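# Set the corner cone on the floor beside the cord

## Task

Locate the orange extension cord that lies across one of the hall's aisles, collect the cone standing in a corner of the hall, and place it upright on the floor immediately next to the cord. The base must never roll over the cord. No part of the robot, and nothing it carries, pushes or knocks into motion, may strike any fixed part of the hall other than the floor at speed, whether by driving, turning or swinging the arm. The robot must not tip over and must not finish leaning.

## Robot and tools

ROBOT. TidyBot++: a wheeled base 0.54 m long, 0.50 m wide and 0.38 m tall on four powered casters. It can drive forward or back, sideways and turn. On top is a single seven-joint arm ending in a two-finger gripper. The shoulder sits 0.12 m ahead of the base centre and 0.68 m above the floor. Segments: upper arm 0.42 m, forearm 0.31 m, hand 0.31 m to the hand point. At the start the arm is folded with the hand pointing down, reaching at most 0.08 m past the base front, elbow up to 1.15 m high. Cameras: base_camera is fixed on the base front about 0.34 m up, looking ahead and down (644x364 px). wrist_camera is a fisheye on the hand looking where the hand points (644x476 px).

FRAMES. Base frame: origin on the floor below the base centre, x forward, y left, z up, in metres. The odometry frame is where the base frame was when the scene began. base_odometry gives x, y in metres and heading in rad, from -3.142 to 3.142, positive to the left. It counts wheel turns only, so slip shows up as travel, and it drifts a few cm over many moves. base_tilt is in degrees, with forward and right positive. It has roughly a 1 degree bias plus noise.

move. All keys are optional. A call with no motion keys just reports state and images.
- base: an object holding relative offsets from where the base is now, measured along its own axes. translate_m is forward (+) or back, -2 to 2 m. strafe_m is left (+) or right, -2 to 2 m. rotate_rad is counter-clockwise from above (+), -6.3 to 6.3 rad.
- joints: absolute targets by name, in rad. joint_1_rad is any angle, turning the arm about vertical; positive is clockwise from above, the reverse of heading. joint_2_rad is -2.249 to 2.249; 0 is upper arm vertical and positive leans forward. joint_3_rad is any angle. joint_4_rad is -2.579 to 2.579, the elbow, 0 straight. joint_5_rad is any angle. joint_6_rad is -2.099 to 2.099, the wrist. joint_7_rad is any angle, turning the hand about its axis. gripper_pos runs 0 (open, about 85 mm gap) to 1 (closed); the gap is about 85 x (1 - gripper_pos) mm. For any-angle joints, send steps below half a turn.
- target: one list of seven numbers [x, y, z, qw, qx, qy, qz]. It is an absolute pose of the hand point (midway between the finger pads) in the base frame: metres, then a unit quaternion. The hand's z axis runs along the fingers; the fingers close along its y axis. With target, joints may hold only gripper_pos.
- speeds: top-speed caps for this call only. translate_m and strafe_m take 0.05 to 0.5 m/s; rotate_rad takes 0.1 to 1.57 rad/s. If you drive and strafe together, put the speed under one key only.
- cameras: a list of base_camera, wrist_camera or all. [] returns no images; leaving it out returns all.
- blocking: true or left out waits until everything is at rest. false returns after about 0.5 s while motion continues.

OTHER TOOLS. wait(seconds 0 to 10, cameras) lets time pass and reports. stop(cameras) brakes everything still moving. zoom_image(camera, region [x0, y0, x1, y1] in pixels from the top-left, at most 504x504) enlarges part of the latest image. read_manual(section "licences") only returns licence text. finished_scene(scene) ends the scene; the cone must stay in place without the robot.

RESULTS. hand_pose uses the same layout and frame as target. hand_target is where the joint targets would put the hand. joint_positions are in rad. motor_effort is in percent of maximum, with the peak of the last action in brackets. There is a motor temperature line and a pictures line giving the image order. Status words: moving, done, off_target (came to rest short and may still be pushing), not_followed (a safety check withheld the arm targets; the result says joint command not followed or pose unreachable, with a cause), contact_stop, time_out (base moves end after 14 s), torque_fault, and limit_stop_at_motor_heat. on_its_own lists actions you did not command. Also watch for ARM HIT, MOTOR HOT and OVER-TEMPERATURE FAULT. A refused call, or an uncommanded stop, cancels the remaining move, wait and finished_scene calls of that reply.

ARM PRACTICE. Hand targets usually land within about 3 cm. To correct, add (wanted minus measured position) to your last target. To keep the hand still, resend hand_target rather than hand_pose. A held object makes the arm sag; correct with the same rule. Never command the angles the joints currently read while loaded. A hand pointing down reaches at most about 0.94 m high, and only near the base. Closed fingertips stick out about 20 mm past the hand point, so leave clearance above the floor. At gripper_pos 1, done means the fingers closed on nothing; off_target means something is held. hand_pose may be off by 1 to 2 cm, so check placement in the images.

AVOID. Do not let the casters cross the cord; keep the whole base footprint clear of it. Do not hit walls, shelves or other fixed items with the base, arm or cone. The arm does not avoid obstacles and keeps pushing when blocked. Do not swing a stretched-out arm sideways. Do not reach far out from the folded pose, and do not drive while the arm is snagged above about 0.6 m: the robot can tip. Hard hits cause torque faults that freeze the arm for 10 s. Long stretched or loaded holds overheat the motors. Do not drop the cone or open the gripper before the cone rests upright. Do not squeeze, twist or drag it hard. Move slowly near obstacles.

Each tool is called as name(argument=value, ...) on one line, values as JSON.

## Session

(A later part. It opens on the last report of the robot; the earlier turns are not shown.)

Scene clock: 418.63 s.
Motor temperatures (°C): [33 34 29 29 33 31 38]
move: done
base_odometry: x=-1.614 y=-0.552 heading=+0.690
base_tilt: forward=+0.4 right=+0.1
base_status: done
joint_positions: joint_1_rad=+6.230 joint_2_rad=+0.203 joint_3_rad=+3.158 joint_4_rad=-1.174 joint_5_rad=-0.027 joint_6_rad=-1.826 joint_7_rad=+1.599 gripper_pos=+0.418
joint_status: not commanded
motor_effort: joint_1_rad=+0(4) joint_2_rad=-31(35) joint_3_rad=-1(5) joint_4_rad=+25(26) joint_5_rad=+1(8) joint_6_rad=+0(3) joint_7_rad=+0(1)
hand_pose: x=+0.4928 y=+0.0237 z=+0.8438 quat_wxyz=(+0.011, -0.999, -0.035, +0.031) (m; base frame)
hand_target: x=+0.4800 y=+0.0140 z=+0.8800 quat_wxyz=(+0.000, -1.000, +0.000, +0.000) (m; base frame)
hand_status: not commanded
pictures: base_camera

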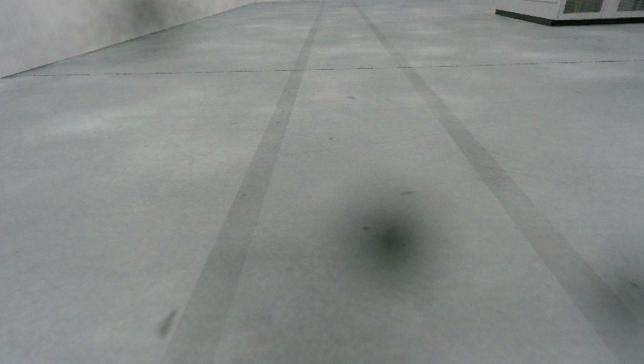

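move(base={"translate_m": 2.0}, cameras=[])

move(base={"translate_m": 1.4, "rotate_rad": -0.6}, speeds={"rotate_rad": 0.8}, cameras=["base_camera", "wrist_camera"])

Scene clock: 455.53 s.
Motor temperatures (°C): [33 35 29 29 33 31 38]
move: done
base_odometry: x=-0.072 y=+0.722 heading=+0.691
base_tilt: forward=+0.4 right=+0.1
base_status: done
joint_positions: joint_1_rad=+6.230 joint_2_rad=+0.195 joint_3_rad=+3.158 joint_4_rad=-1.173 joint_5_rad=-0.027 joint_6_rad=-1.841 joint_7_rad=+1.599 gripper_pos=+0.418
joint_status: not commanded
motor_effort: joint_1_rad=+0(1) joint_2_rad=-31(35) joint_3_rad=-2(2) joint_4_rad=+26(27) joint_5_rad=+1(2) joint_6_rad=+0(3) joint_7_rad=+0(1)
hand_pose: x=+0.4872 y=+0.0234 z=+0.8472 quat_wxyz=(+0.011, -0.999, -0.035, +0.034) (m; base frame)
hand_target: x=+0.4800 y=+0.0140 z=+0.8800 quat_wxyz=(+0.000, -1.000, +0.000, +0.000) (m; base frame)
hand_status: not commanded
pictures: none
No camera images: "cameras" was empty.

Scene clock: 459.40 s.
Motor temperatures (°C): [33 35 29 29 33 31 38]
move: done
base_odometry: x=+1.007 y=+1.614 heading=+0.091
base_tilt: forward=+0.4 right=+0.1
base_status: done
joint_positions: joint_1_rad=+6.237 joint_2_rad=+0.191 joint_3_rad=+3.164 joint_4_rad=-1.168 joint_5_rad=-0.022 joint_6_rad=-1.847 joint_7_rad=+1.599 gripper_pos=+0.418
joint_status: not commanded
motor_effort: joint_1_rad=+0(4) joint_2_rad=-31(35) joint_3_rad=-1(5) joint_4_rad=+26(27) joint_5_rad=+1(8) joint_6_rad=+1(4) joint_7_rad=+0(1)
hand_pose: x=+0.4862 y=+0.0178 z=+0.8503 quat_wxyz=(+0.009, -0.999, -0.029, +0.032) (m; base frame)
hand_target: x=+0.4800 y=+0.0140 z=+0.8800 quat_wxyz=(+0.000, -1.000, +0.000, +0.000) (m; base frame)
hand_status: not commanded
pictures: base_camera, wrist_camera
camera_calibration:
wrist_camera: T_world_to_cam=[[0.0720038, -0.994917, -0.0704008, 0.0454199], [-0.994198, -0.0772486, 0.0748556, 0.47061], [-0.0799135, 0.0646024, -0.994706, 1.0167], [0, 0, 0, 1]] pos_world=[0.545857, 0.0158617, 0.979288]

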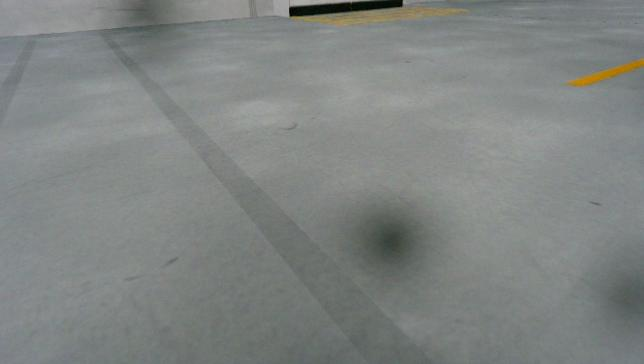

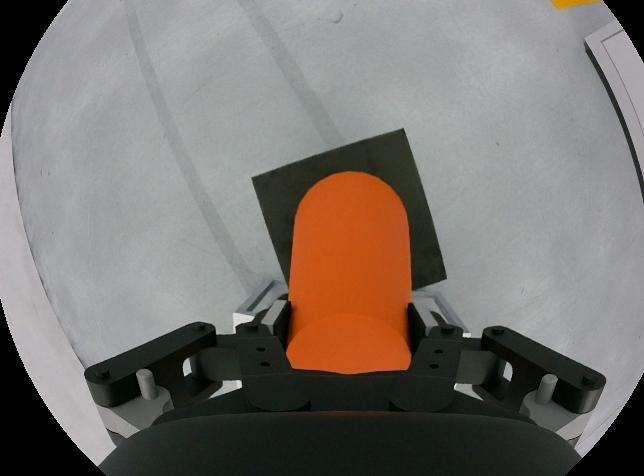

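move(base={"translate_m": 1.326, "strafe_m": 0.541, "rotate_rad": -0.97}, speeds={"rotate_rad": 0.8}, cameras=["base_camera", "wrist_camera"])

Scene clock: 472.53 s.
Motor temperatures (°C): [33 35 29 29 33 31 38]
move: done
base_odometry: x=+2.278 y=+2.274 heading=-0.879
base_tilt: forward=+0.3 right=+0.1
base_status: done
joint_positions: joint_1_rad=+6.232 joint_2_rad=+0.190 joint_3_rad=+3.160 joint_4_rad=-1.168 joint_5_rad=-0.018 joint_6_rad=-1.847 joint_7_rad=+1.599 gripper_pos=+0.418
joint_status: not commanded
motor_effort: joint_1_rad=+0(3) joint_2_rad=-31(33) joint_3_rad=-2(4) joint_4_rad=+25(26) joint_5_rad=+1(6) joint_6_rad=+0(2) joint_7_rad=+0(1)
hand_pose: x=+0.4859 y=+0.0195 z=+0.8507 quat_wxyz=(+0.007, -0.999, -0.033, +0.032) (m; base frame)
hand_target: x=+0.4800 y=+0.0140 z=+0.8800 quat_wxyz=(+0.000, -1.000, +0.000, +0.000) (m; base frame)
hand_status: not commanded
pictures: base_camera, wrist_camera
camera_calibration:
wrist_camera: T_world_to_cam=[[0.0795087, -0.994571, -0.0671307, 0.0407525], [-0.993679, -0.084431, 0.0739825, 0.470989], [-0.0792488, 0.0608241, -0.994998, 1.01696], [0, 0, 0, 1]] pos_world=[0.545364, 0.0184418, 0.97976]

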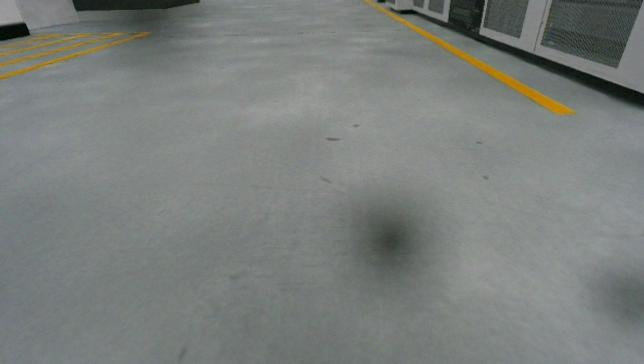

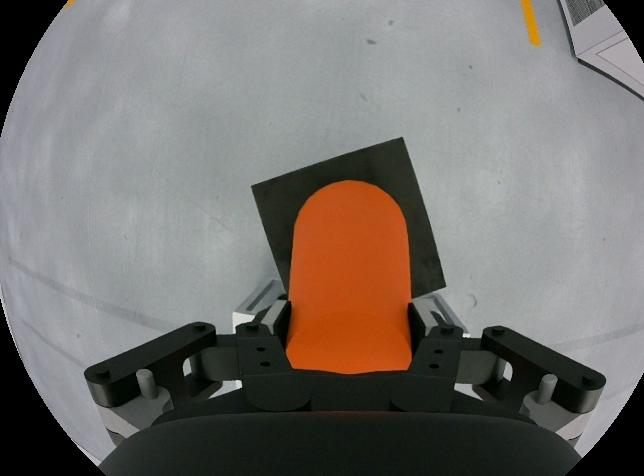

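zoom_image(camera="base_camera", region=[180, 0, 420, 60])

zoom_image(camera="base_camera", region=[0, 0, 240, 60])

Scaled by 2.100.

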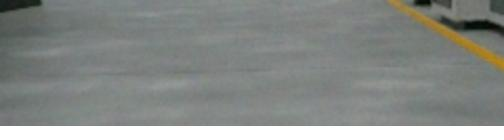

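Scaled by 2.100.

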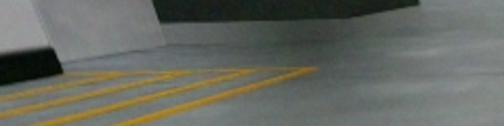

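move(base={"translate_m": 2.0}, cameras=["base_camera"])

zoom_image(camera="base_camera", region=[0, 0, 320, 90])

zoom_image(camera="base_camera", region=[320, 0, 640, 90])

Scene clock: 495.10 s.
Motor temperatures (°C): [33 35 29 29 33 31 38]
move: done
base_odometry: x=+3.554 y=+0.733 heading=-0.879
base_tilt: forward=+0.4 right=+0.1
base_status: done
joint_positions: joint_1_rad=+6.232 joint_2_rad=+0.192 joint_3_rad=+3.160 joint_4_rad=-1.168 joint_5_rad=-0.018 joint_6_rad=-1.851 joint_7_rad=+1.599 gripper_pos=+0.418
joint_status: not commanded
motor_effort: joint_1_rad=+0(0) joint_2_rad=-31(34) joint_3_rad=-1(2) joint_4_rad=+25(27) joint_5_rad=+2(3) joint_6_rad=+1(3) joint_7_rad=+0(1)
hand_pose: x=+0.4849 y=+0.0194 z=+0.8502 quat_wxyz=(+0.007, -0.999, -0.033, +0.034) (m; base frame)
hand_target: x=+0.4800 y=+0.0140 z=+0.8800 quat_wxyz=(+0.000, -1.000, +0.000, +0.000) (m; base frame)
hand_status: not commanded
pictures: base_camera

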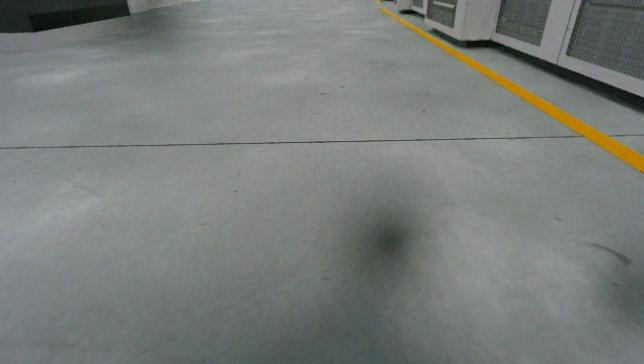

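Scaled by 1.575.

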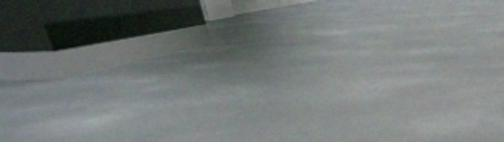

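Scaled by 1.575.

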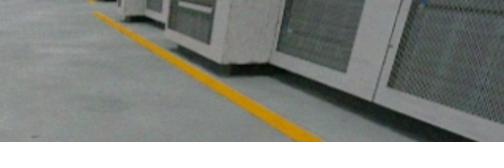

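move(base={"translate_m": 2.0}, cameras=["base_camera"])

zoom_image(camera="base_camera", region=[160, 0, 480, 90])

Scene clock: 509.33 s.
Motor temperatures (°C): [33 35 29 29 33 31 38]
move: done
base_odometry: x=+4.830 y=-0.806 heading=-0.878
base_tilt: forward=+0.4 right=+0.1
base_status: done
joint_positions: joint_1_rad=+6.232 joint_2_rad=+0.191 joint_3_rad=+3.160 joint_4_rad=-1.168 joint_5_rad=-0.018 joint_6_rad=-1.853 joint_7_rad=+1.599 gripper_pos=+0.418
joint_status: not commanded
motor_effort: joint_1_rad=+0(1) joint_2_rad=-31(34) joint_3_rad=-1(3) joint_4_rad=+26(27) joint_5_rad=+1(3) joint_6_rad=+0(3) joint_7_rad=+1(1)
hand_pose: x=+0.4842 y=+0.0194 z=+0.8504 quat_wxyz=(+0.007, -0.999, -0.033, +0.035) (m; base frame)
hand_target: x=+0.4800 y=+0.0140 z=+0.8800 quat_wxyz=(+0.000, -1.000, +0.000, +0.000) (m; base frame)
hand_status: not commanded
pictures: base_camera

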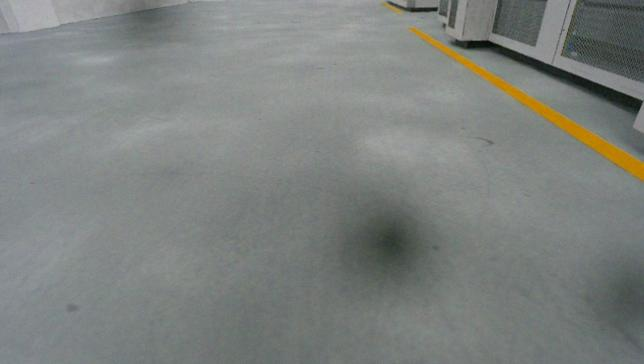

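Scaled by 1.575.

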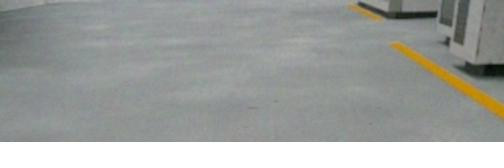

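move(base={"translate_m": 2.0}, cameras=["base_camera"])

zoom_image(camera="base_camera", region=[0, 0, 320, 90])

zoom_image(camera="base_camera", region=[320, 0, 640, 90])

Scene clock: 532.40 s.
Motor temperatures (°C): [33 35 29 29 33 31 38]
move: done
base_odometry: x=+6.108 y=-2.346 heading=-0.878
base_tilt: forward=+0.4 right=+0.0
base_status: done
joint_positions: joint_1_rad=+6.232 joint_2_rad=+0.191 joint_3_rad=+3.160 joint_4_rad=-1.168 joint_5_rad=-0.018 joint_6_rad=-1.854 joint_7_rad=+1.599 gripper_pos=+0.418
joint_status: not commanded
motor_effort: joint_1_rad=+0(1) joint_2_rad=-31(35) joint_3_rad=-1(2) joint_4_rad=+25(27) joint_5_rad=+0(3) joint_6_rad=+0(4) joint_7_rad=+1(1)
hand_pose: x=+0.4837 y=+0.0194 z=+0.8505 quat_wxyz=(+0.007, -0.999, -0.033, +0.036) (m; base frame)
hand_target: x=+0.4800 y=+0.0140 z=+0.8800 quat_wxyz=(+0.000, -1.000, +0.000, +0.000) (m; base frame)
hand_status: not commanded
pictures: base_camera

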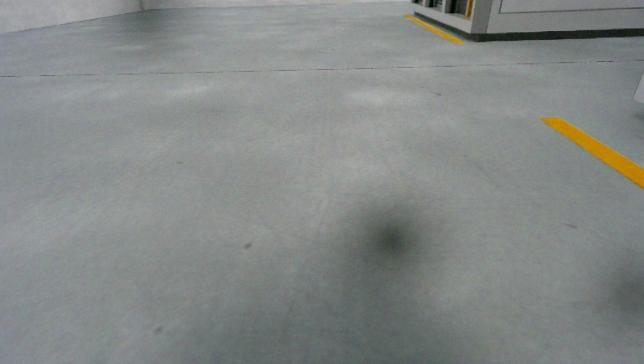

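Scaled by 1.575.

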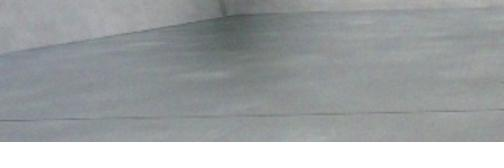

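Scaled by 1.575.

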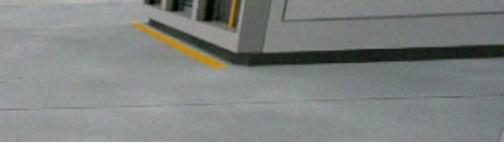

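move(base={"translate_m": 1.75, "strafe_m": 0.25, "rotate_rad": -1.571}, speeds={"rotate_rad": 0.42}, cameras=["base_camera"])

zoom_image(camera="base_camera", region=[160, 0, 480, 90])

Scene clock: 558.90 s.
Motor temperatures (°C): [33 35 29 29 33 31 38]
move: done
base_odometry: x=+7.418 y=-3.532 heading=-2.449
base_tilt: forward=+0.4 right=+0.1
base_status: done
joint_positions: joint_1_rad=+6.236 joint_2_rad=+0.188 joint_3_rad=+3.162 joint_4_rad=-1.168 joint_5_rad=-0.009 joint_6_rad=-1.855 joint_7_rad=+1.599 gripper_pos=+0.419
joint_status: not commanded
motor_effort: joint_1_rad=+0(3) joint_2_rad=-30(32) joint_3_rad=-1(4) joint_4_rad=+25(27) joint_5_rad=+1(7) joint_6_rad=-1(2) joint_7_rad=+0(1)
hand_pose: x=+0.4831 y=+0.0144 z=+0.8515 quat_wxyz=(+0.002, -0.999, -0.028, +0.035) (m; base frame)
hand_target: x=+0.4800 y=+0.0140 z=+0.8800 quat_wxyz=(+0.000, -1.000, +0.000, +0.000) (m; base frame)
hand_status: not commanded
pictures: base_camera

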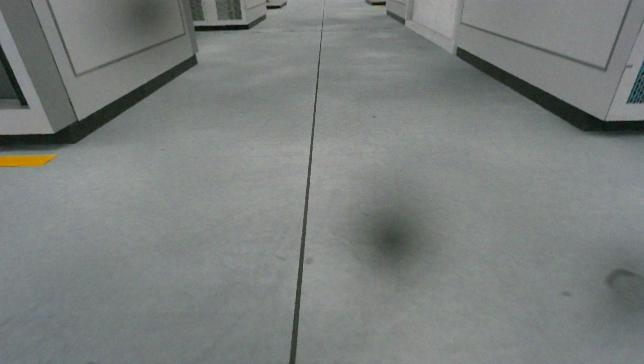

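Scaled by 1.575.

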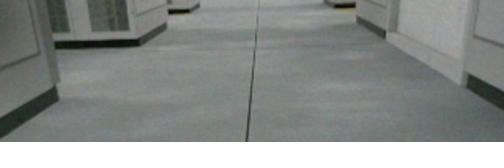

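move(base={"translate_m": -0.15, "strafe_m": 2.0}, cameras=["base_camera"])

Scene clock: 573.27 s.
Motor temperatures (°C): [33 35 29 29 33 31 38]
move: done
base_odometry: x=+8.811 y=-4.975 heading=-2.449
base_tilt: forward=+0.4 right=+0.1
base_status: done
joint_positions: joint_1_rad=+6.230 joint_2_rad=+0.188 joint_3_rad=+3.157 joint_4_rad=-1.168 joint_5_rad=-0.010 joint_6_rad=-1.855 joint_7_rad=+1.599 gripper_pos=+0.419
joint_status: not commanded
motor_effort: joint_1_rad=+0(4) joint_2_rad=-30(32) joint_3_rad=-1(4) joint_4_rad=+25(25) joint_5_rad=+1(7) joint_6_rad=+0(1) joint_7_rad=+0(1)
hand_pose: x=+0.4828 y=+0.0190 z=+0.8515 quat_wxyz=(+0.003, -0.999, -0.035, +0.035) (m; base frame)
hand_target: x=+0.4800 y=+0.0140 z=+0.8800 quat_wxyz=(+0.000, -1.000, +0.000, +0.000) (m; base frame)
hand_status: not commanded
pictures: base_camera

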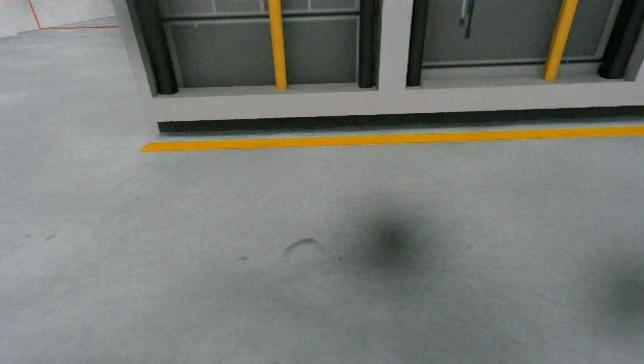

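zoom_image(camera="base_camera", region=[0, 0, 160, 60])

Scaled by 3.150.

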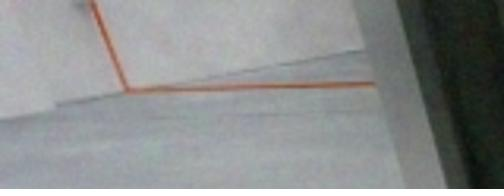

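move(base={"translate_m": 0.4, "strafe_m": 1.6}, cameras=["base_camera", "wrist_camera"])

zoom_image(camera="base_camera", region=[160, 0, 480, 90])

Scene clock: 618.43 s.
Motor temperatures (°C): [33 35 29 29 33 31 38]
move: done
base_odometry: x=+9.525 y=-6.462 heading=-2.449
base_tilt: forward=+0.3 right=+0.1
base_status: done
joint_positions: joint_1_rad=+6.231 joint_2_rad=+0.188 joint_3_rad=+3.158 joint_4_rad=-1.168 joint_5_rad=-0.010 joint_6_rad=-1.855 joint_7_rad=+1.599 gripper_pos=+0.419
joint_status: not commanded
motor_effort: joint_1_rad=+0(3) joint_2_rad=-31(32) joint_3_rad=-1(4) joint_4_rad=+25(26) joint_5_rad=+1(7) joint_6_rad=-1(1) joint_7_rad=+0(1)
hand_pose: x=+0.4829 y=+0.0179 z=+0.8515 quat_wxyz=(+0.003, -0.999, -0.033, +0.035) (m; base frame)
hand_target: x=+0.4800 y=+0.0140 z=+0.8800 quat_wxyz=(+0.000, -1.000, +0.000, +0.000) (m; base frame)
hand_status: not commanded
pictures: base_camera, wrist_camera
camera_calibration:
wrist_camera: T_world_to_cam=[[0.0800746, -0.994964, -0.0602924, 0.0334191], [-0.993085, -0.0848402, 0.0811381, 0.461487], [-0.0858447, 0.0533784, -0.994878, 1.02085], [0, 0, 0, 1]] pos_world=[0.543255, 0.0179121, 0.980191]

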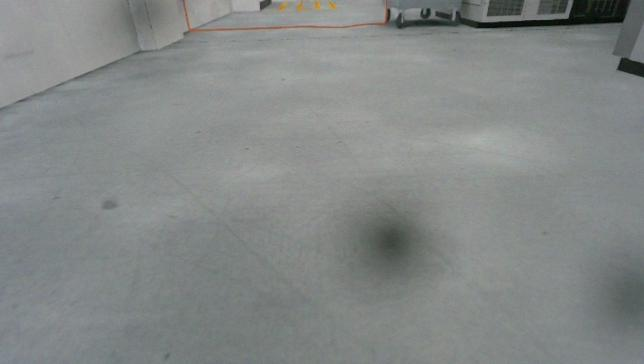

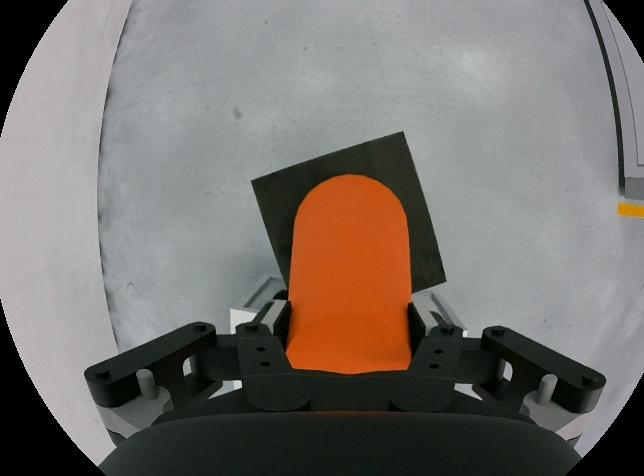

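Scaled by 1.575.

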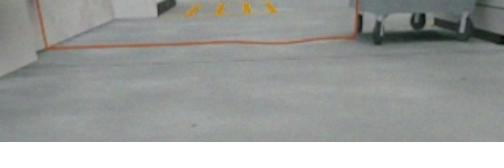

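move(base={"translate_m": 1.8, "strafe_m": 0.22}, cameras=["base_camera"])

Scene clock: 647.70 s.
Motor temperatures (°C): [33 35 29 30 33 31 38]
move: done
base_odometry: x=+8.281 y=-7.782 heading=-2.448
base_tilt: forward=+0.4 right=+0.1
base_status: done
joint_positions: joint_1_rad=+6.231 joint_2_rad=+0.191 joint_3_rad=+3.158 joint_4_rad=-1.167 joint_5_rad=-0.010 joint_6_rad=-1.857 joint_7_rad=+1.599 gripper_pos=+0.419
joint_status: not commanded
motor_effort: joint_1_rad=+0(1) joint_2_rad=-31(35) joint_3_rad=-2(2) joint_4_rad=+24(27) joint_5_rad=+1(3) joint_6_rad=-2(5) joint_7_rad=+0(1)
hand_pose: x=+0.4833 y=+0.0180 z=+0.8511 quat_wxyz=(+0.003, -0.999, -0.033, +0.036) (m; base frame)
hand_target: x=+0.4800 y=+0.0140 z=+0.8800 quat_wxyz=(+0.000, -1.000, +0.000, +0.000) (m; base frame)
hand_status: not commanded
pictures: base_camera

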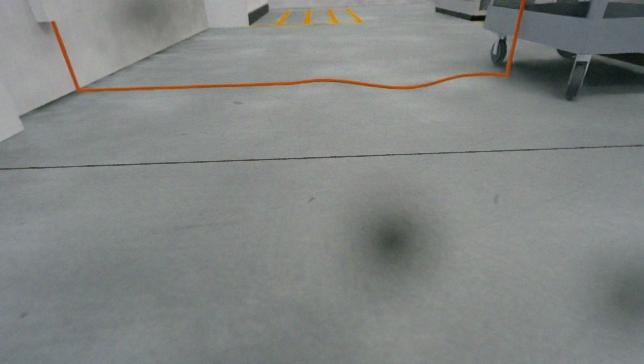

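move(base={"translate_m": 0.79, "strafe_m": 0.25}, cameras=["base_camera", "wrist_camera"])

Scene clock: 669.43 s.
Motor temperatures (°C): [33 35 29 30 33 31 38]
move: done
base_odometry: x=+7.833 y=-8.479 heading=-2.448
base_tilt: forward=+0.4 right=+0.1
base_status: done
joint_positions: joint_1_rad=+6.231 joint_2_rad=+0.191 joint_3_rad=+3.158 joint_4_rad=-1.167 joint_5_rad=-0.010 joint_6_rad=-1.857 joint_7_rad=+1.599 gripper_pos=+0.419
joint_status: not commanded
motor_effort: joint_1_rad=+0(2) joint_2_rad=-31(34) joint_3_rad=-1(2) joint_4_rad=+26(26) joint_5_rad=+2(3) joint_6_rad=+1(4) joint_7_rad=+1(1)
hand_pose: x=+0.4831 y=+0.0179 z=+0.8511 quat_wxyz=(+0.003, -0.999, -0.033, +0.036) (m; base frame)
hand_target: x=+0.4800 y=+0.0140 z=+0.8800 quat_wxyz=(+0.000, -1.000, +0.000, +0.000) (m; base frame)
hand_status: not commanded
pictures: base_camera, wrist_camera
camera_calibration:
wrist_camera: T_world_to_cam=[[0.0798773, -0.994975, -0.0603646, 0.0335257], [-0.992879, -0.0847859, 0.0836808, 0.459474], [-0.0883784, 0.0532506, -0.994663, 1.02149], [0, 0, 0, 1]] pos_world=[0.543802, 0.0179192, 0.979613]

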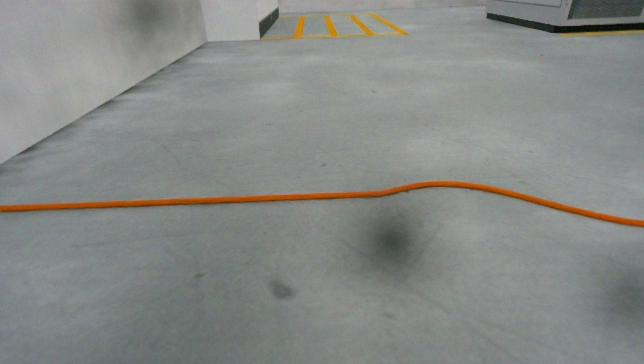

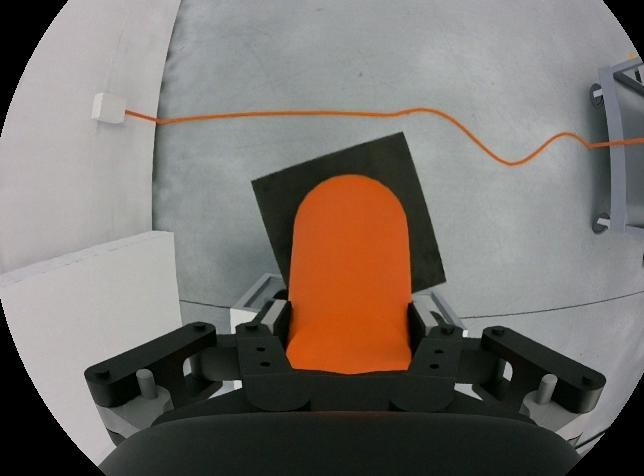

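move(target=[0.52, 0.014, 0.62, -0.003, 0.999, 0, 0.02], cameras=[])

move(target=[0.535, 0.012, 0.475, 0, 0.9994, 0, 0.033], cameras=["wrist_camera"])

Scene clock: 689.07 s.
Motor temperatures (°C): [33 36 29 30 33 31 38]
move: off_target
base_odometry: x=+7.833 y=-8.479 heading=-2.448
base_tilt: forward=+0.4 right=+0.1
base_status: not commanded
joint_positions: joint_1_rad=+6.232 joint_2_rad=+0.304 joint_3_rad=+3.158 joint_4_rad=-1.827 joint_5_rad=-0.010 joint_6_rad=-1.050 joint_7_rad=+1.599 gripper_pos=+0.419
joint_status: not commanded
motor_effort: joint_1_rad=+0(0) joint_2_rad=-33(36) joint_3_rad=-1(3) joint_4_rad=+23(25) joint_5_rad=+2(3) joint_6_rad=+1(2) joint_7_rad=+1(1)
hand_pose: x=+0.4987 y=+0.0170 z=+0.6050 quat_wxyz=(+0.002, -0.999, -0.029, +0.020) (m; base frame)
hand_target: x=+0.5200 y=+0.0140 z=+0.6200 quat_wxyz=(+0.003, -1.000, +0.000, -0.020) (m; base frame)
hand_status: off_target (0.026 m and 5.7 deg from the pose sent, 0.234 m and 7.5 deg at the start)
pictures: none
No camera images: "cameras" was empty.

Scene clock: 690.93 s.
Motor temperatures (°C): [33 36 29 29 33 31 38]
move: off_target
base_odometry: x=+7.833 y=-8.479 heading=-2.448
base_tilt: forward=+0.4 right=+0.0
base_status: not commanded
joint_positions: joint_1_rad=+6.232 joint_2_rad=+0.580 joint_3_rad=+3.158 joint_4_rad=-1.997 joint_5_rad=-0.010 joint_6_rad=-0.579 joint_7_rad=+1.599 gripper_pos=+0.419
joint_status: not commanded
motor_effort: joint_1_rad=+0(0) joint_2_rad=-38(41) joint_3_rad=-1(2) joint_4_rad=+15(23) joint_5_rad=+2(3) joint_6_rad=+1(2) joint_7_rad=+0(1)
hand_pose: x=+0.5130 y=+0.0155 z=+0.4569 quat_wxyz=(-0.002, -1.000, -0.028, +0.007) (m; base frame)
hand_target: x=+0.5350 y=+0.0120 z=+0.4750 quat_wxyz=(+0.000, -0.999, +0.000, -0.033) (m; base frame)
hand_status: off_target (0.029 m and 5.6 deg from the pose sent, 0.135 m and 6.9 deg at the start)
pictures: wrist_camera
camera_calibration:
wrist_camera: T_world_to_cam=[[0.0733206, -0.996187, -0.0472844, 0.00236318], [-0.996861, -0.0746255, 0.0264473, 0.549897], [-0.0298751, 0.0451968, -0.998531, 0.604068], [0, 0, 0, 1]] pos_world=[0.566044, 0.0160885, 0.58875]

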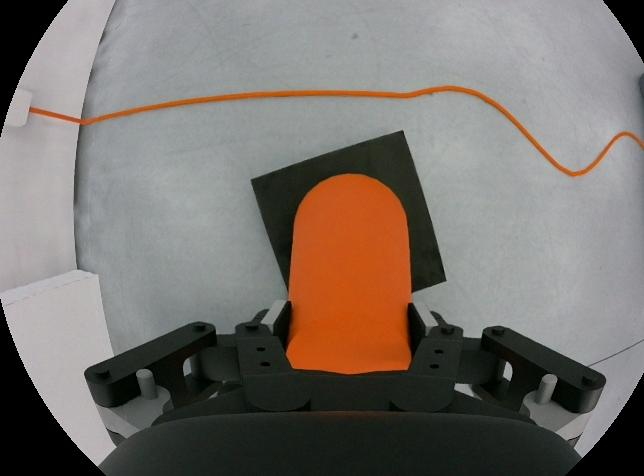

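move(target=[0.552, 0.012, 0.458, 0, 0.9994, 0, 0.033], cameras=["wrist_camera"])

Scene clock: 703.30 s.
Motor temperatures (°C): [33 36 29 29 33 31 38]
move: off_target
base_odometry: x=+7.833 y=-8.479 heading=-2.448
base_tilt: forward=+0.3 right=+0.1
base_status: not commanded
joint_positions: joint_1_rad=+6.233 joint_2_rad=+0.633 joint_3_rad=+3.158 joint_4_rad=-1.982 joint_5_rad=-0.010 joint_6_rad=-0.564 joint_7_rad=+1.599 gripper_pos=+0.419
joint_status: not commanded
motor_effort: joint_1_rad=+0(0) joint_2_rad=-39(40) joint_3_rad=-1(2) joint_4_rad=+13(15) joint_5_rad=+2(3) joint_6_rad=+0(1) joint_7_rad=+0(1)
hand_pose: x=+0.5139 y=+0.0152 z=+0.4380 quat_wxyz=(-0.002, -0.999, -0.028, +0.019) (m; base frame)
hand_target: x=+0.5520 y=+0.0120 z=+0.4580 quat_wxyz=(+0.000, -0.999, +0.000, -0.033) (m; base frame)
hand_status: off_target (0.043 m and 6.8 deg from the pose sent, 0.039 m and 5.6 deg at the start)
pictures: wrist_camera
camera_calibration:
wrist_camera: T_world_to_cam=[[0.0720924, -0.996279, -0.047237, 0.00171291], [-0.995999, -0.0744181, 0.0494771, 0.540813], [-0.0528083, 0.043481, -0.997658, 0.596655], [0, 0, 0, 1]] pos_world=[0.570034, 0.0160096, 0.568581]

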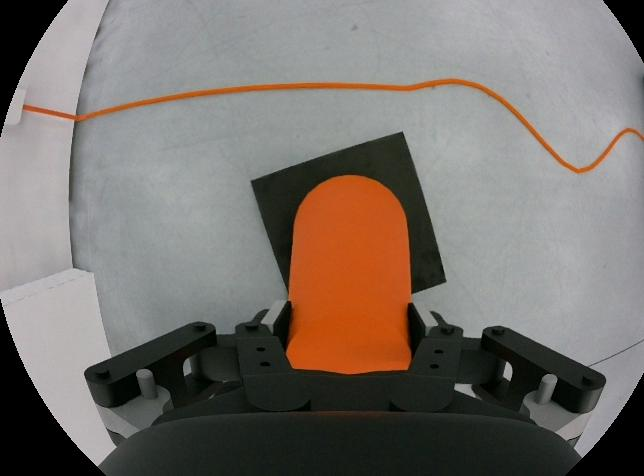

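move(target=[0.583, 0.012, 0.478, 0, 0.99865, 0, 0.052], cameras=["wrist_camera"])

Scene clock: 736.73 s.
Motor temperatures (°C): [33 36 29 29 33 31 38]
move: off_target
base_odometry: x=+7.833 y=-8.479 heading=-2.448
base_tilt: forward=+0.4 right=+0.1
base_status: not commanded
joint_positions: joint_1_rad=+6.233 joint_2_rad=+0.633 joint_3_rad=+3.158 joint_4_rad=-1.905 joint_5_rad=-0.010 joint_6_rad=-0.572 joint_7_rad=+1.599 gripper_pos=+0.419
joint_status: not commanded
motor_effort: joint_1_rad=+0(0) joint_2_rad=-42(43) joint_3_rad=-2(2) joint_4_rad=+16(20) joint_5_rad=+2(3) joint_6_rad=+2(4) joint_7_rad=+0(1)
hand_pose: x=+0.5561 y=+0.0168 z=+0.4510 quat_wxyz=(-0.002, -0.999, -0.028, -0.016) (m; base frame)
hand_target: x=+0.5830 y=+0.0120 z=+0.4780 quat_wxyz=(+0.000, -0.999, +0.000, -0.052) (m; base frame)
hand_status: off_target (0.038 m and 5.3 deg from the pose sent, 0.080 m and 8.7 deg at the start)
pictures: wrist_camera
camera_calibration:
wrist_camera: T_world_to_cam=[[0.0757214, -0.996125, -0.0447311, -0.00228789], [-0.996995, -0.0749007, -0.0197489, 0.614109], [0.016322, 0.0460921, -0.998804, 0.573809], [0, 0, 0, 1]] pos_world=[0.603072, 0.0172701, 0.585148]

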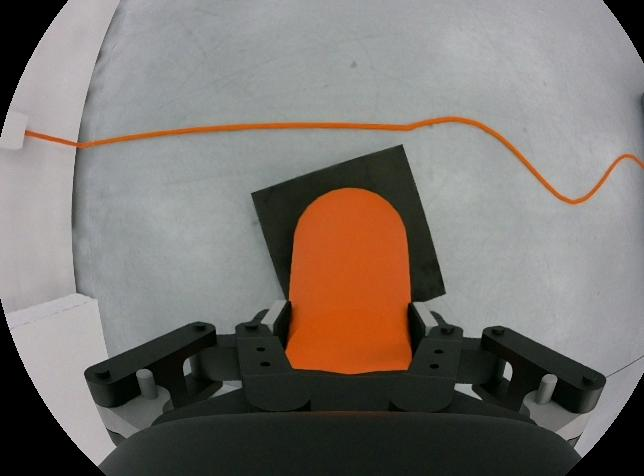

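move(target=[0.58, 0.012, 0.464, 0, 0.99865, 0, 0.052], cameras=["wrist_camera"])

Scene clock: 757.27 s.
Motor temperatures (°C): [33 36 29 29 33 31 38]
move: off_target
base_odometry: x=+7.833 y=-8.479 heading=-2.448
base_tilt: forward=+0.4 right=+0.1
base_status: not commanded
joint_positions: joint_1_rad=+6.233 joint_2_rad=+0.649 joint_3_rad=+3.158 joint_4_rad=-1.910 joint_5_rad=-0.010 joint_6_rad=-0.555 joint_7_rad=+1.599 gripper_pos=+0.419
joint_status: not commanded
motor_effort: joint_1_rad=+0(0) joint_2_rad=-42(43) joint_3_rad=-1(2) joint_4_rad=+16(16) joint_5_rad=+1(2) joint_6_rad=+2(2) joint_7_rad=+0(2)
hand_pose: x=+0.5547 y=+0.0166 z=+0.4431 quat_wxyz=(-0.002, -1.000, -0.028, -0.014) (m; base frame)
hand_target: x=+0.5800 y=+0.0120 z=+0.4640 quat_wxyz=(+0.000, -0.999, +0.000, -0.052) (m; base frame)
hand_status: off_target (0.033 m and 5.5 deg from the pose sent, 0.028 m and 5.3 deg at the start)
pictures: wrist_camera
camera_calibration:
wrist_camera: T_world_to_cam=[[0.0754933, -0.996151, -0.0445359, -0.00267424], [-0.997074, -0.0748737, -0.015422, 0.610631], [0.0120281, 0.0455699, -0.998889, 0.568399], [0, 0, 0, 1]] pos_world=[0.60221, 0.0171544, 0.577066]

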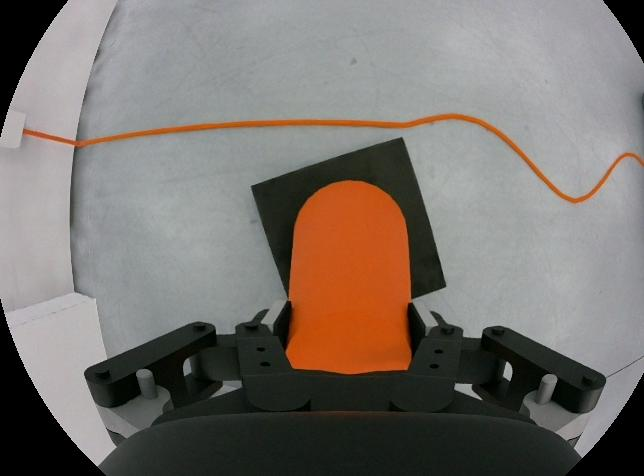

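move(target=[0.578, 0.012, 0.452, 0, 0.99865, 0, 0.052], cameras=["wrist_camera"])

Scene clock: 765.23 s.
Motor temperatures (°C): [33 37 29 29 33 31 38]
move: off_target
base_odometry: x=+7.833 y=-8.479 heading=-2.448
base_tilt: forward=+0.4 right=+0.1
base_status: not commanded
joint_positions: joint_1_rad=+6.234 joint_2_rad=+0.660 joint_3_rad=+3.158 joint_4_rad=-1.915 joint_5_rad=-0.010 joint_6_rad=-0.528 joint_7_rad=+1.599 gripper_pos=+0.419
joint_status: not commanded
motor_effort: joint_1_rad=+0(0) joint_2_rad=-40(42) joint_3_rad=-2(2) joint_4_rad=+14(16) joint_5_rad=+2(3) joint_6_rad=+2(3) joint_7_rad=+1(1)
hand_pose: x=+0.5578 y=+0.0160 z=+0.4381 quat_wxyz=(-0.002, -0.999, -0.027, -0.020) (m; base frame)
hand_target: x=+0.5780 y=+0.0120 z=+0.4520 quat_wxyz=(+0.000, -0.999, +0.000, -0.052) (m; base frame)
hand_status: off_target (0.025 m and 4.9 deg from the pose sent, 0.025 m and 5.5 deg at the start)
pictures: wrist_camera
camera_calibration:
wrist_camera: T_world_to_cam=[[0.074719, -0.996247, -0.0437029, -0.00366896], [-0.996916, -0.0735706, -0.0273232, 0.618727], [0.0240054, 0.0456097, -0.998671, 0.556568], [0, 0, 0, 1]] pos_world=[0.603733, 0.01648, 0.572574]

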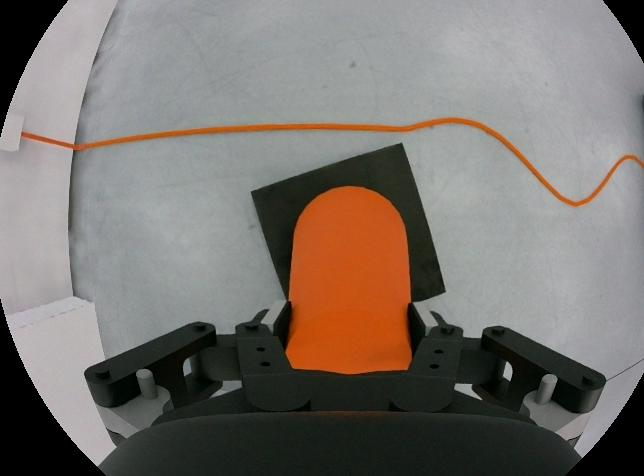

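move(target=[0.574, 0.012, 0.442, 0, 0.999, 0, 0.045], cameras=["wrist_camera"])

Scene clock: 775.37 s.
Motor temperatures (°C): [33 37 29 29 33 31 38]
move: off_target
base_odometry: x=+7.833 y=-8.479 heading=-2.448
base_tilt: forward=+0.4 right=+0.0
base_status: not commanded
joint_positions: joint_1_rad=+6.236 joint_2_rad=+0.662 joint_3_rad=+3.158 joint_4_rad=-1.915 joint_5_rad=-0.010 joint_6_rad=-0.520 joint_7_rad=+1.599 gripper_pos=+0.419
joint_status: not commanded
motor_effort: joint_1_rad=+0(0) joint_2_rad=-37(40) joint_3_rad=-1(2) joint_4_rad=+13(15) joint_5_rad=+2(3) joint_6_rad=+1(2) joint_7_rad=+0(1)
hand_pose: x=+0.5599 y=+0.0153 z=+0.4370 quat_wxyz=(-0.002, -0.999, -0.027, -0.023) (m; base frame)
hand_target: x=+0.5740 y=+0.0120 z=+0.4420 quat_wxyz=(+0.000, -0.999, +0.000, -0.045) (m; base frame)
hand_status: off_target (0.015 m and 4.0 deg from the pose sent, 0.017 m and 4.3 deg at the start)
pictures: wrist_camera
camera_calibration:
wrist_camera: T_world_to_cam=[[0.0732037, -0.996374, -0.0433594, -0.00392777], [-0.996865, -0.0717928, -0.0332514, 0.623224], [0.030018, 0.0456576, -0.998506, 0.552065], [0, 0, 0, 1]] pos_world=[0.604986, 0.0156235, 0.571793]

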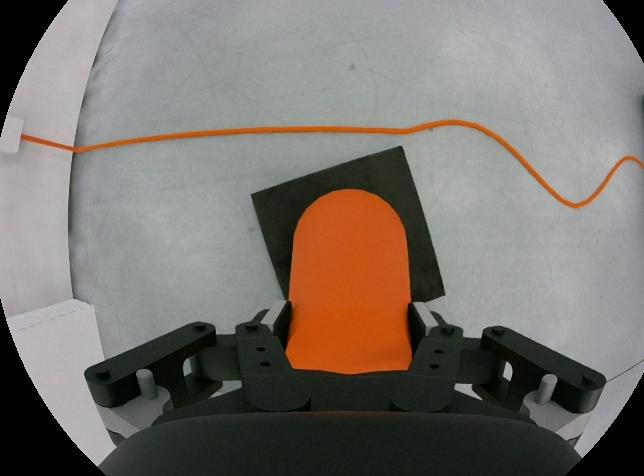

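move(target=[0.563, 0.013, 0.431, 0, 0.9995, 0, 0.030], cameras=["wrist_camera"])

Scene clock: 783.47 s.
Motor temperatures (°C): [33 37 29 29 33 31 38]
move: off_target
base_odometry: x=+7.833 y=-8.479 heading=-2.448
base_tilt: forward=+0.4 right=+0.1
base_status: not commanded
joint_positions: joint_1_rad=+6.236 joint_2_rad=+0.664 joint_3_rad=+3.158 joint_4_rad=-1.915 joint_5_rad=-0.010 joint_6_rad=-0.516 joint_7_rad=+1.599 gripper_pos=+0.419
joint_status: not commanded
motor_effort: joint_1_rad=-1(1) joint_2_rad=-34(37) joint_3_rad=-1(3) joint_4_rad=+10(12) joint_5_rad=+2(3) joint_6_rad=+0(2) joint_7_rad=+0(1)
hand_pose: x=+0.5608 y=+0.0153 z=+0.4364 quat_wxyz=(-0.002, -0.999, -0.027, -0.024) (m; base frame)
hand_target: x=+0.5630 y=+0.0130 z=+0.4310 quat_wxyz=(+0.000, -1.000, +0.000, -0.030) (m; base frame)
hand_status: off_target (0.006 m and 3.1 deg from the pose sent, 0.007 m and 3.2 deg at the start)
pictures: wrist_camera
camera_calibration:
wrist_camera: T_world_to_cam=[[0.0733031, -0.996373, -0.0432049, -0.0041404], [-0.996779, -0.0717821, -0.0357655, 0.625132], [0.0325344, 0.0456874, -0.998426, 0.549989], [0, 0, 0, 1]] pos_world=[0.605529, 0.0156204, 0.571302]

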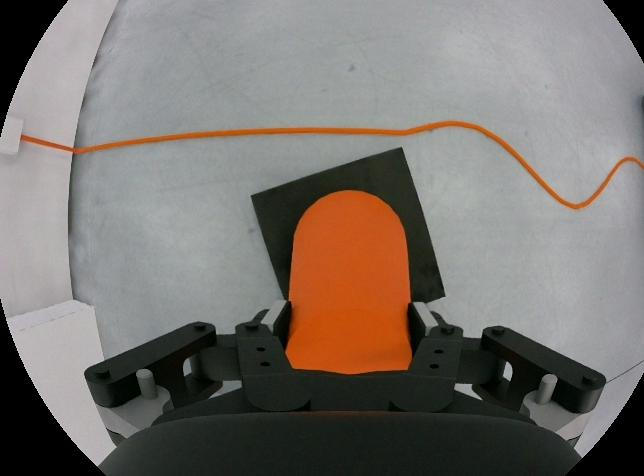

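move(target=[0.5615, 0.0135, 0.4285, 0, 0.9996, 0, 0.027], cameras=[])

move(joints={"gripper_pos": 0.0}, cameras=["wrist_camera"])

Scene clock: 790.37 s.
Motor temperatures (°C): [33 37 29 29 33 31 38]
move: off_target
base_odometry: x=+7.833 y=-8.479 heading=-2.448
base_tilt: forward=+0.4 right=+0.1
base_status: not commanded
joint_positions: joint_1_rad=+6.236 joint_2_rad=+0.664 joint_3_rad=+3.158 joint_4_rad=-1.915 joint_5_rad=-0.010 joint_6_rad=-0.515 joint_7_rad=+1.599 gripper_pos=+0.419
joint_status: not commanded
motor_effort: joint_1_rad=-1(1) joint_2_rad=-33(34) joint_3_rad=-2(2) joint_4_rad=+9(10) joint_5_rad=+2(3) joint_6_rad=+0(0) joint_7_rad=+0(2)
hand_pose: x=+0.5608 y=+0.0152 z=+0.4362 quat_wxyz=(-0.002, -0.999, -0.027, -0.024) (m; base frame)
hand_target: x=+0.5615 y=+0.0135 z=+0.4285 quat_wxyz=(+0.000, -1.000, +0.000, -0.027) (m; base frame)
hand_status: off_target (0.008 m and 3.1 deg from the pose sent, 0.008 m and 3.1 deg at the start)
pictures: none
No camera images: "cameras" was empty.

Scene clock: 791.37 s.
Motor temperatures (°C): [33 37 29 29 33 31 38]
move: done
base_odometry: x=+7.833 y=-8.479 heading=-2.448
base_tilt: forward=+0.4 right=+0.0
base_status: not commanded
joint_positions: joint_1_rad=+6.237 joint_2_rad=+0.669 joint_3_rad=+3.159 joint_4_rad=-1.915 joint_5_rad=-0.010 joint_6_rad=-0.513 joint_7_rad=+1.599 gripper_pos=+0.000
joint_status: all done
motor_effort: joint_1_rad=+0(2) joint_2_rad=-31(36) joint_3_rad=-1(3) joint_4_rad=+11(13) joint_5_rad=+2(3) joint_6_rad=+2(2) joint_7_rad=+0(1)
hand_pose: x=+0.5604 y=+0.0143 z=+0.4342 quat_wxyz=(-0.003, -0.999, -0.026, -0.023) (m; base frame)
hand_target: x=+0.5615 y=+0.0135 z=+0.4285 quat_wxyz=(+0.000, -1.000, +0.000, -0.027) (m; base frame)
hand_status: not commanded
pictures: wrist_camera
camera_calibration:
wrist_camera: T_world_to_cam=[[0.0714917, -0.996525, -0.0427429, -0.00433212], [-0.996972, -0.0700788, -0.0336877, 0.623815], [0.0305752, 0.0450218, -0.998518, 0.548996], [0, 0, 0, 1]] pos_world=[0.605451, 0.0146824, 0.569012]

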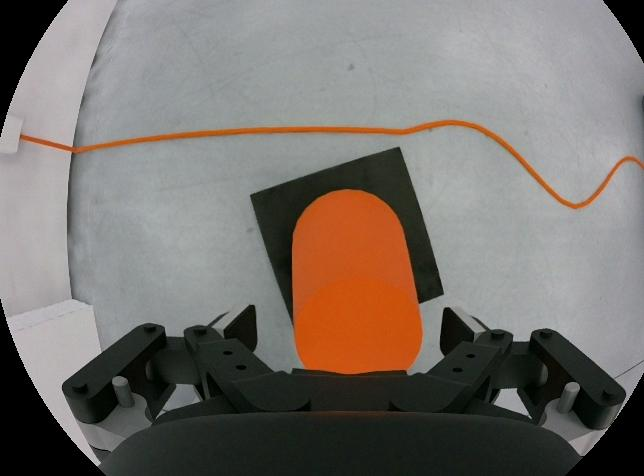

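move(target=[0.5615, 0.014, 0.57, 0, 0.9998, 0, 0.015], cameras=["wrist_camera"])

move(base={"translate_m": -0.4}, cameras=["base_camera", "wrist_camera"])

Scene clock: 799.83 s.
Motor temperatures (°C): [33 37 29 28 33 31 38]
move: off_target
base_odometry: x=+7.833 y=-8.479 heading=-2.448
base_tilt: forward=+0.4 right=+0.1
base_status: not commanded
joint_positions: joint_1_rad=+6.237 joint_2_rad=+0.438 joint_3_rad=+3.159 joint_4_rad=-1.770 joint_5_rad=-0.010 joint_6_rad=-0.874 joint_7_rad=+1.599 gripper_pos=+0.000
joint_status: not commanded
motor_effort: joint_1_rad=+0(0) joint_2_rad=-29(34) joint_3_rad=-1(3) joint_4_rad=+16(17) joint_5_rad=+2(2) joint_6_rad=+2(2) joint_7_rad=+0(1)
hand_pose: x=+0.5688 y=+0.0163 z=+0.5652 quat_wxyz=(+0.000, -0.999, -0.026, -0.030) (m; base frame)
hand_target: x=+0.5615 y=+0.0140 z=+0.5700 quat_wxyz=(+0.000, -1.000, +0.000, -0.015) (m; base frame)
hand_status: off_target (0.009 m and 3.4 deg from the pose sent, 0.136 m and 3.1 deg at the start)
pictures: wrist_camera
camera_calibration:
wrist_camera: T_world_to_cam=[[0.072641, -0.99619, -0.0482587, 0.00513637], [-0.996348, -0.0703047, -0.0484652, 0.644692], [0.0448877, 0.051603, -0.997658, 0.670716], [0, 0, 0, 1]] pos_world=[0.611857, 0.0158307, 0.700638]

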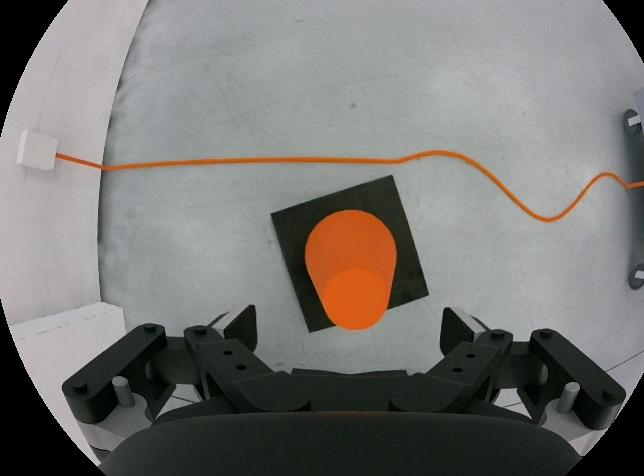

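Scene clock: 801.83 s.
Motor temperatures (°C): [33 37 29 28 33 31 38]
move: done
base_odometry: x=+8.141 y=-8.223 heading=-2.449
base_tilt: forward=+0.4 right=+0.1
base_status: done
joint_positions: joint_1_rad=+6.238 joint_2_rad=+0.434 joint_3_rad=+3.159 joint_4_rad=-1.766 joint_5_rad=-0.010 joint_6_rad=-0.886 joint_7_rad=+1.599 gripper_pos=+0.000
joint_status: not commanded
motor_effort: joint_1_rad=+0(2) joint_2_rad=-30(32) joint_3_rad=-1(3) joint_4_rad=+16(18) joint_5_rad=+3(3) joint_6_rad=+2(3) joint_7_rad=+1(1)
hand_pose: x=+0.5675 y=+0.0159 z=+0.5677 quat_wxyz=(+0.000, -0.999, -0.025, -0.028) (m; base frame)
hand_target: x=+0.5615 y=+0.0140 z=+0.5700 quat_wxyz=(+0.000, -1.000, +0.000, -0.015) (m; base frame)
hand_status: not commanded
pictures: base_camera, wrist_camera
camera_calibration:
wrist_camera: T_world_to_cam=[[0.0715732, -0.996253, -0.0485525, 0.00571219], [-0.996602, -0.0694388, -0.0443093, 0.641321], [0.0407718, 0.0515588, -0.997837, 0.675709], [0, 0, 0, 1]] pos_world=[0.611183, 0.0153846, 0.702942]

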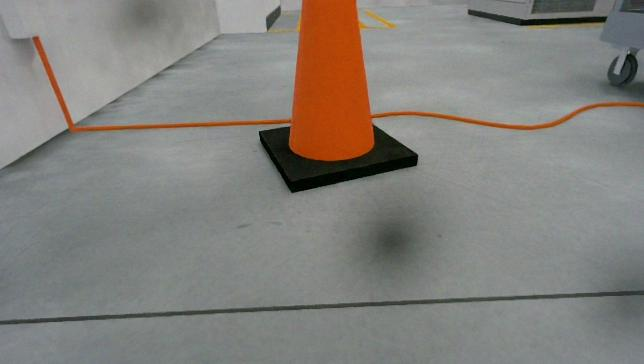

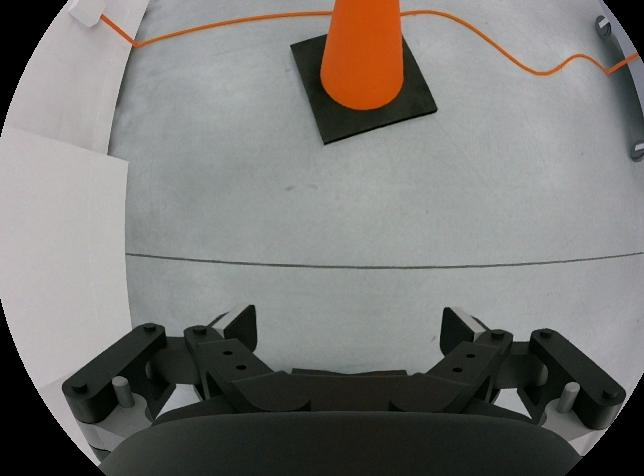

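finished_scene(scene=2)

The scene is finished: the task was done.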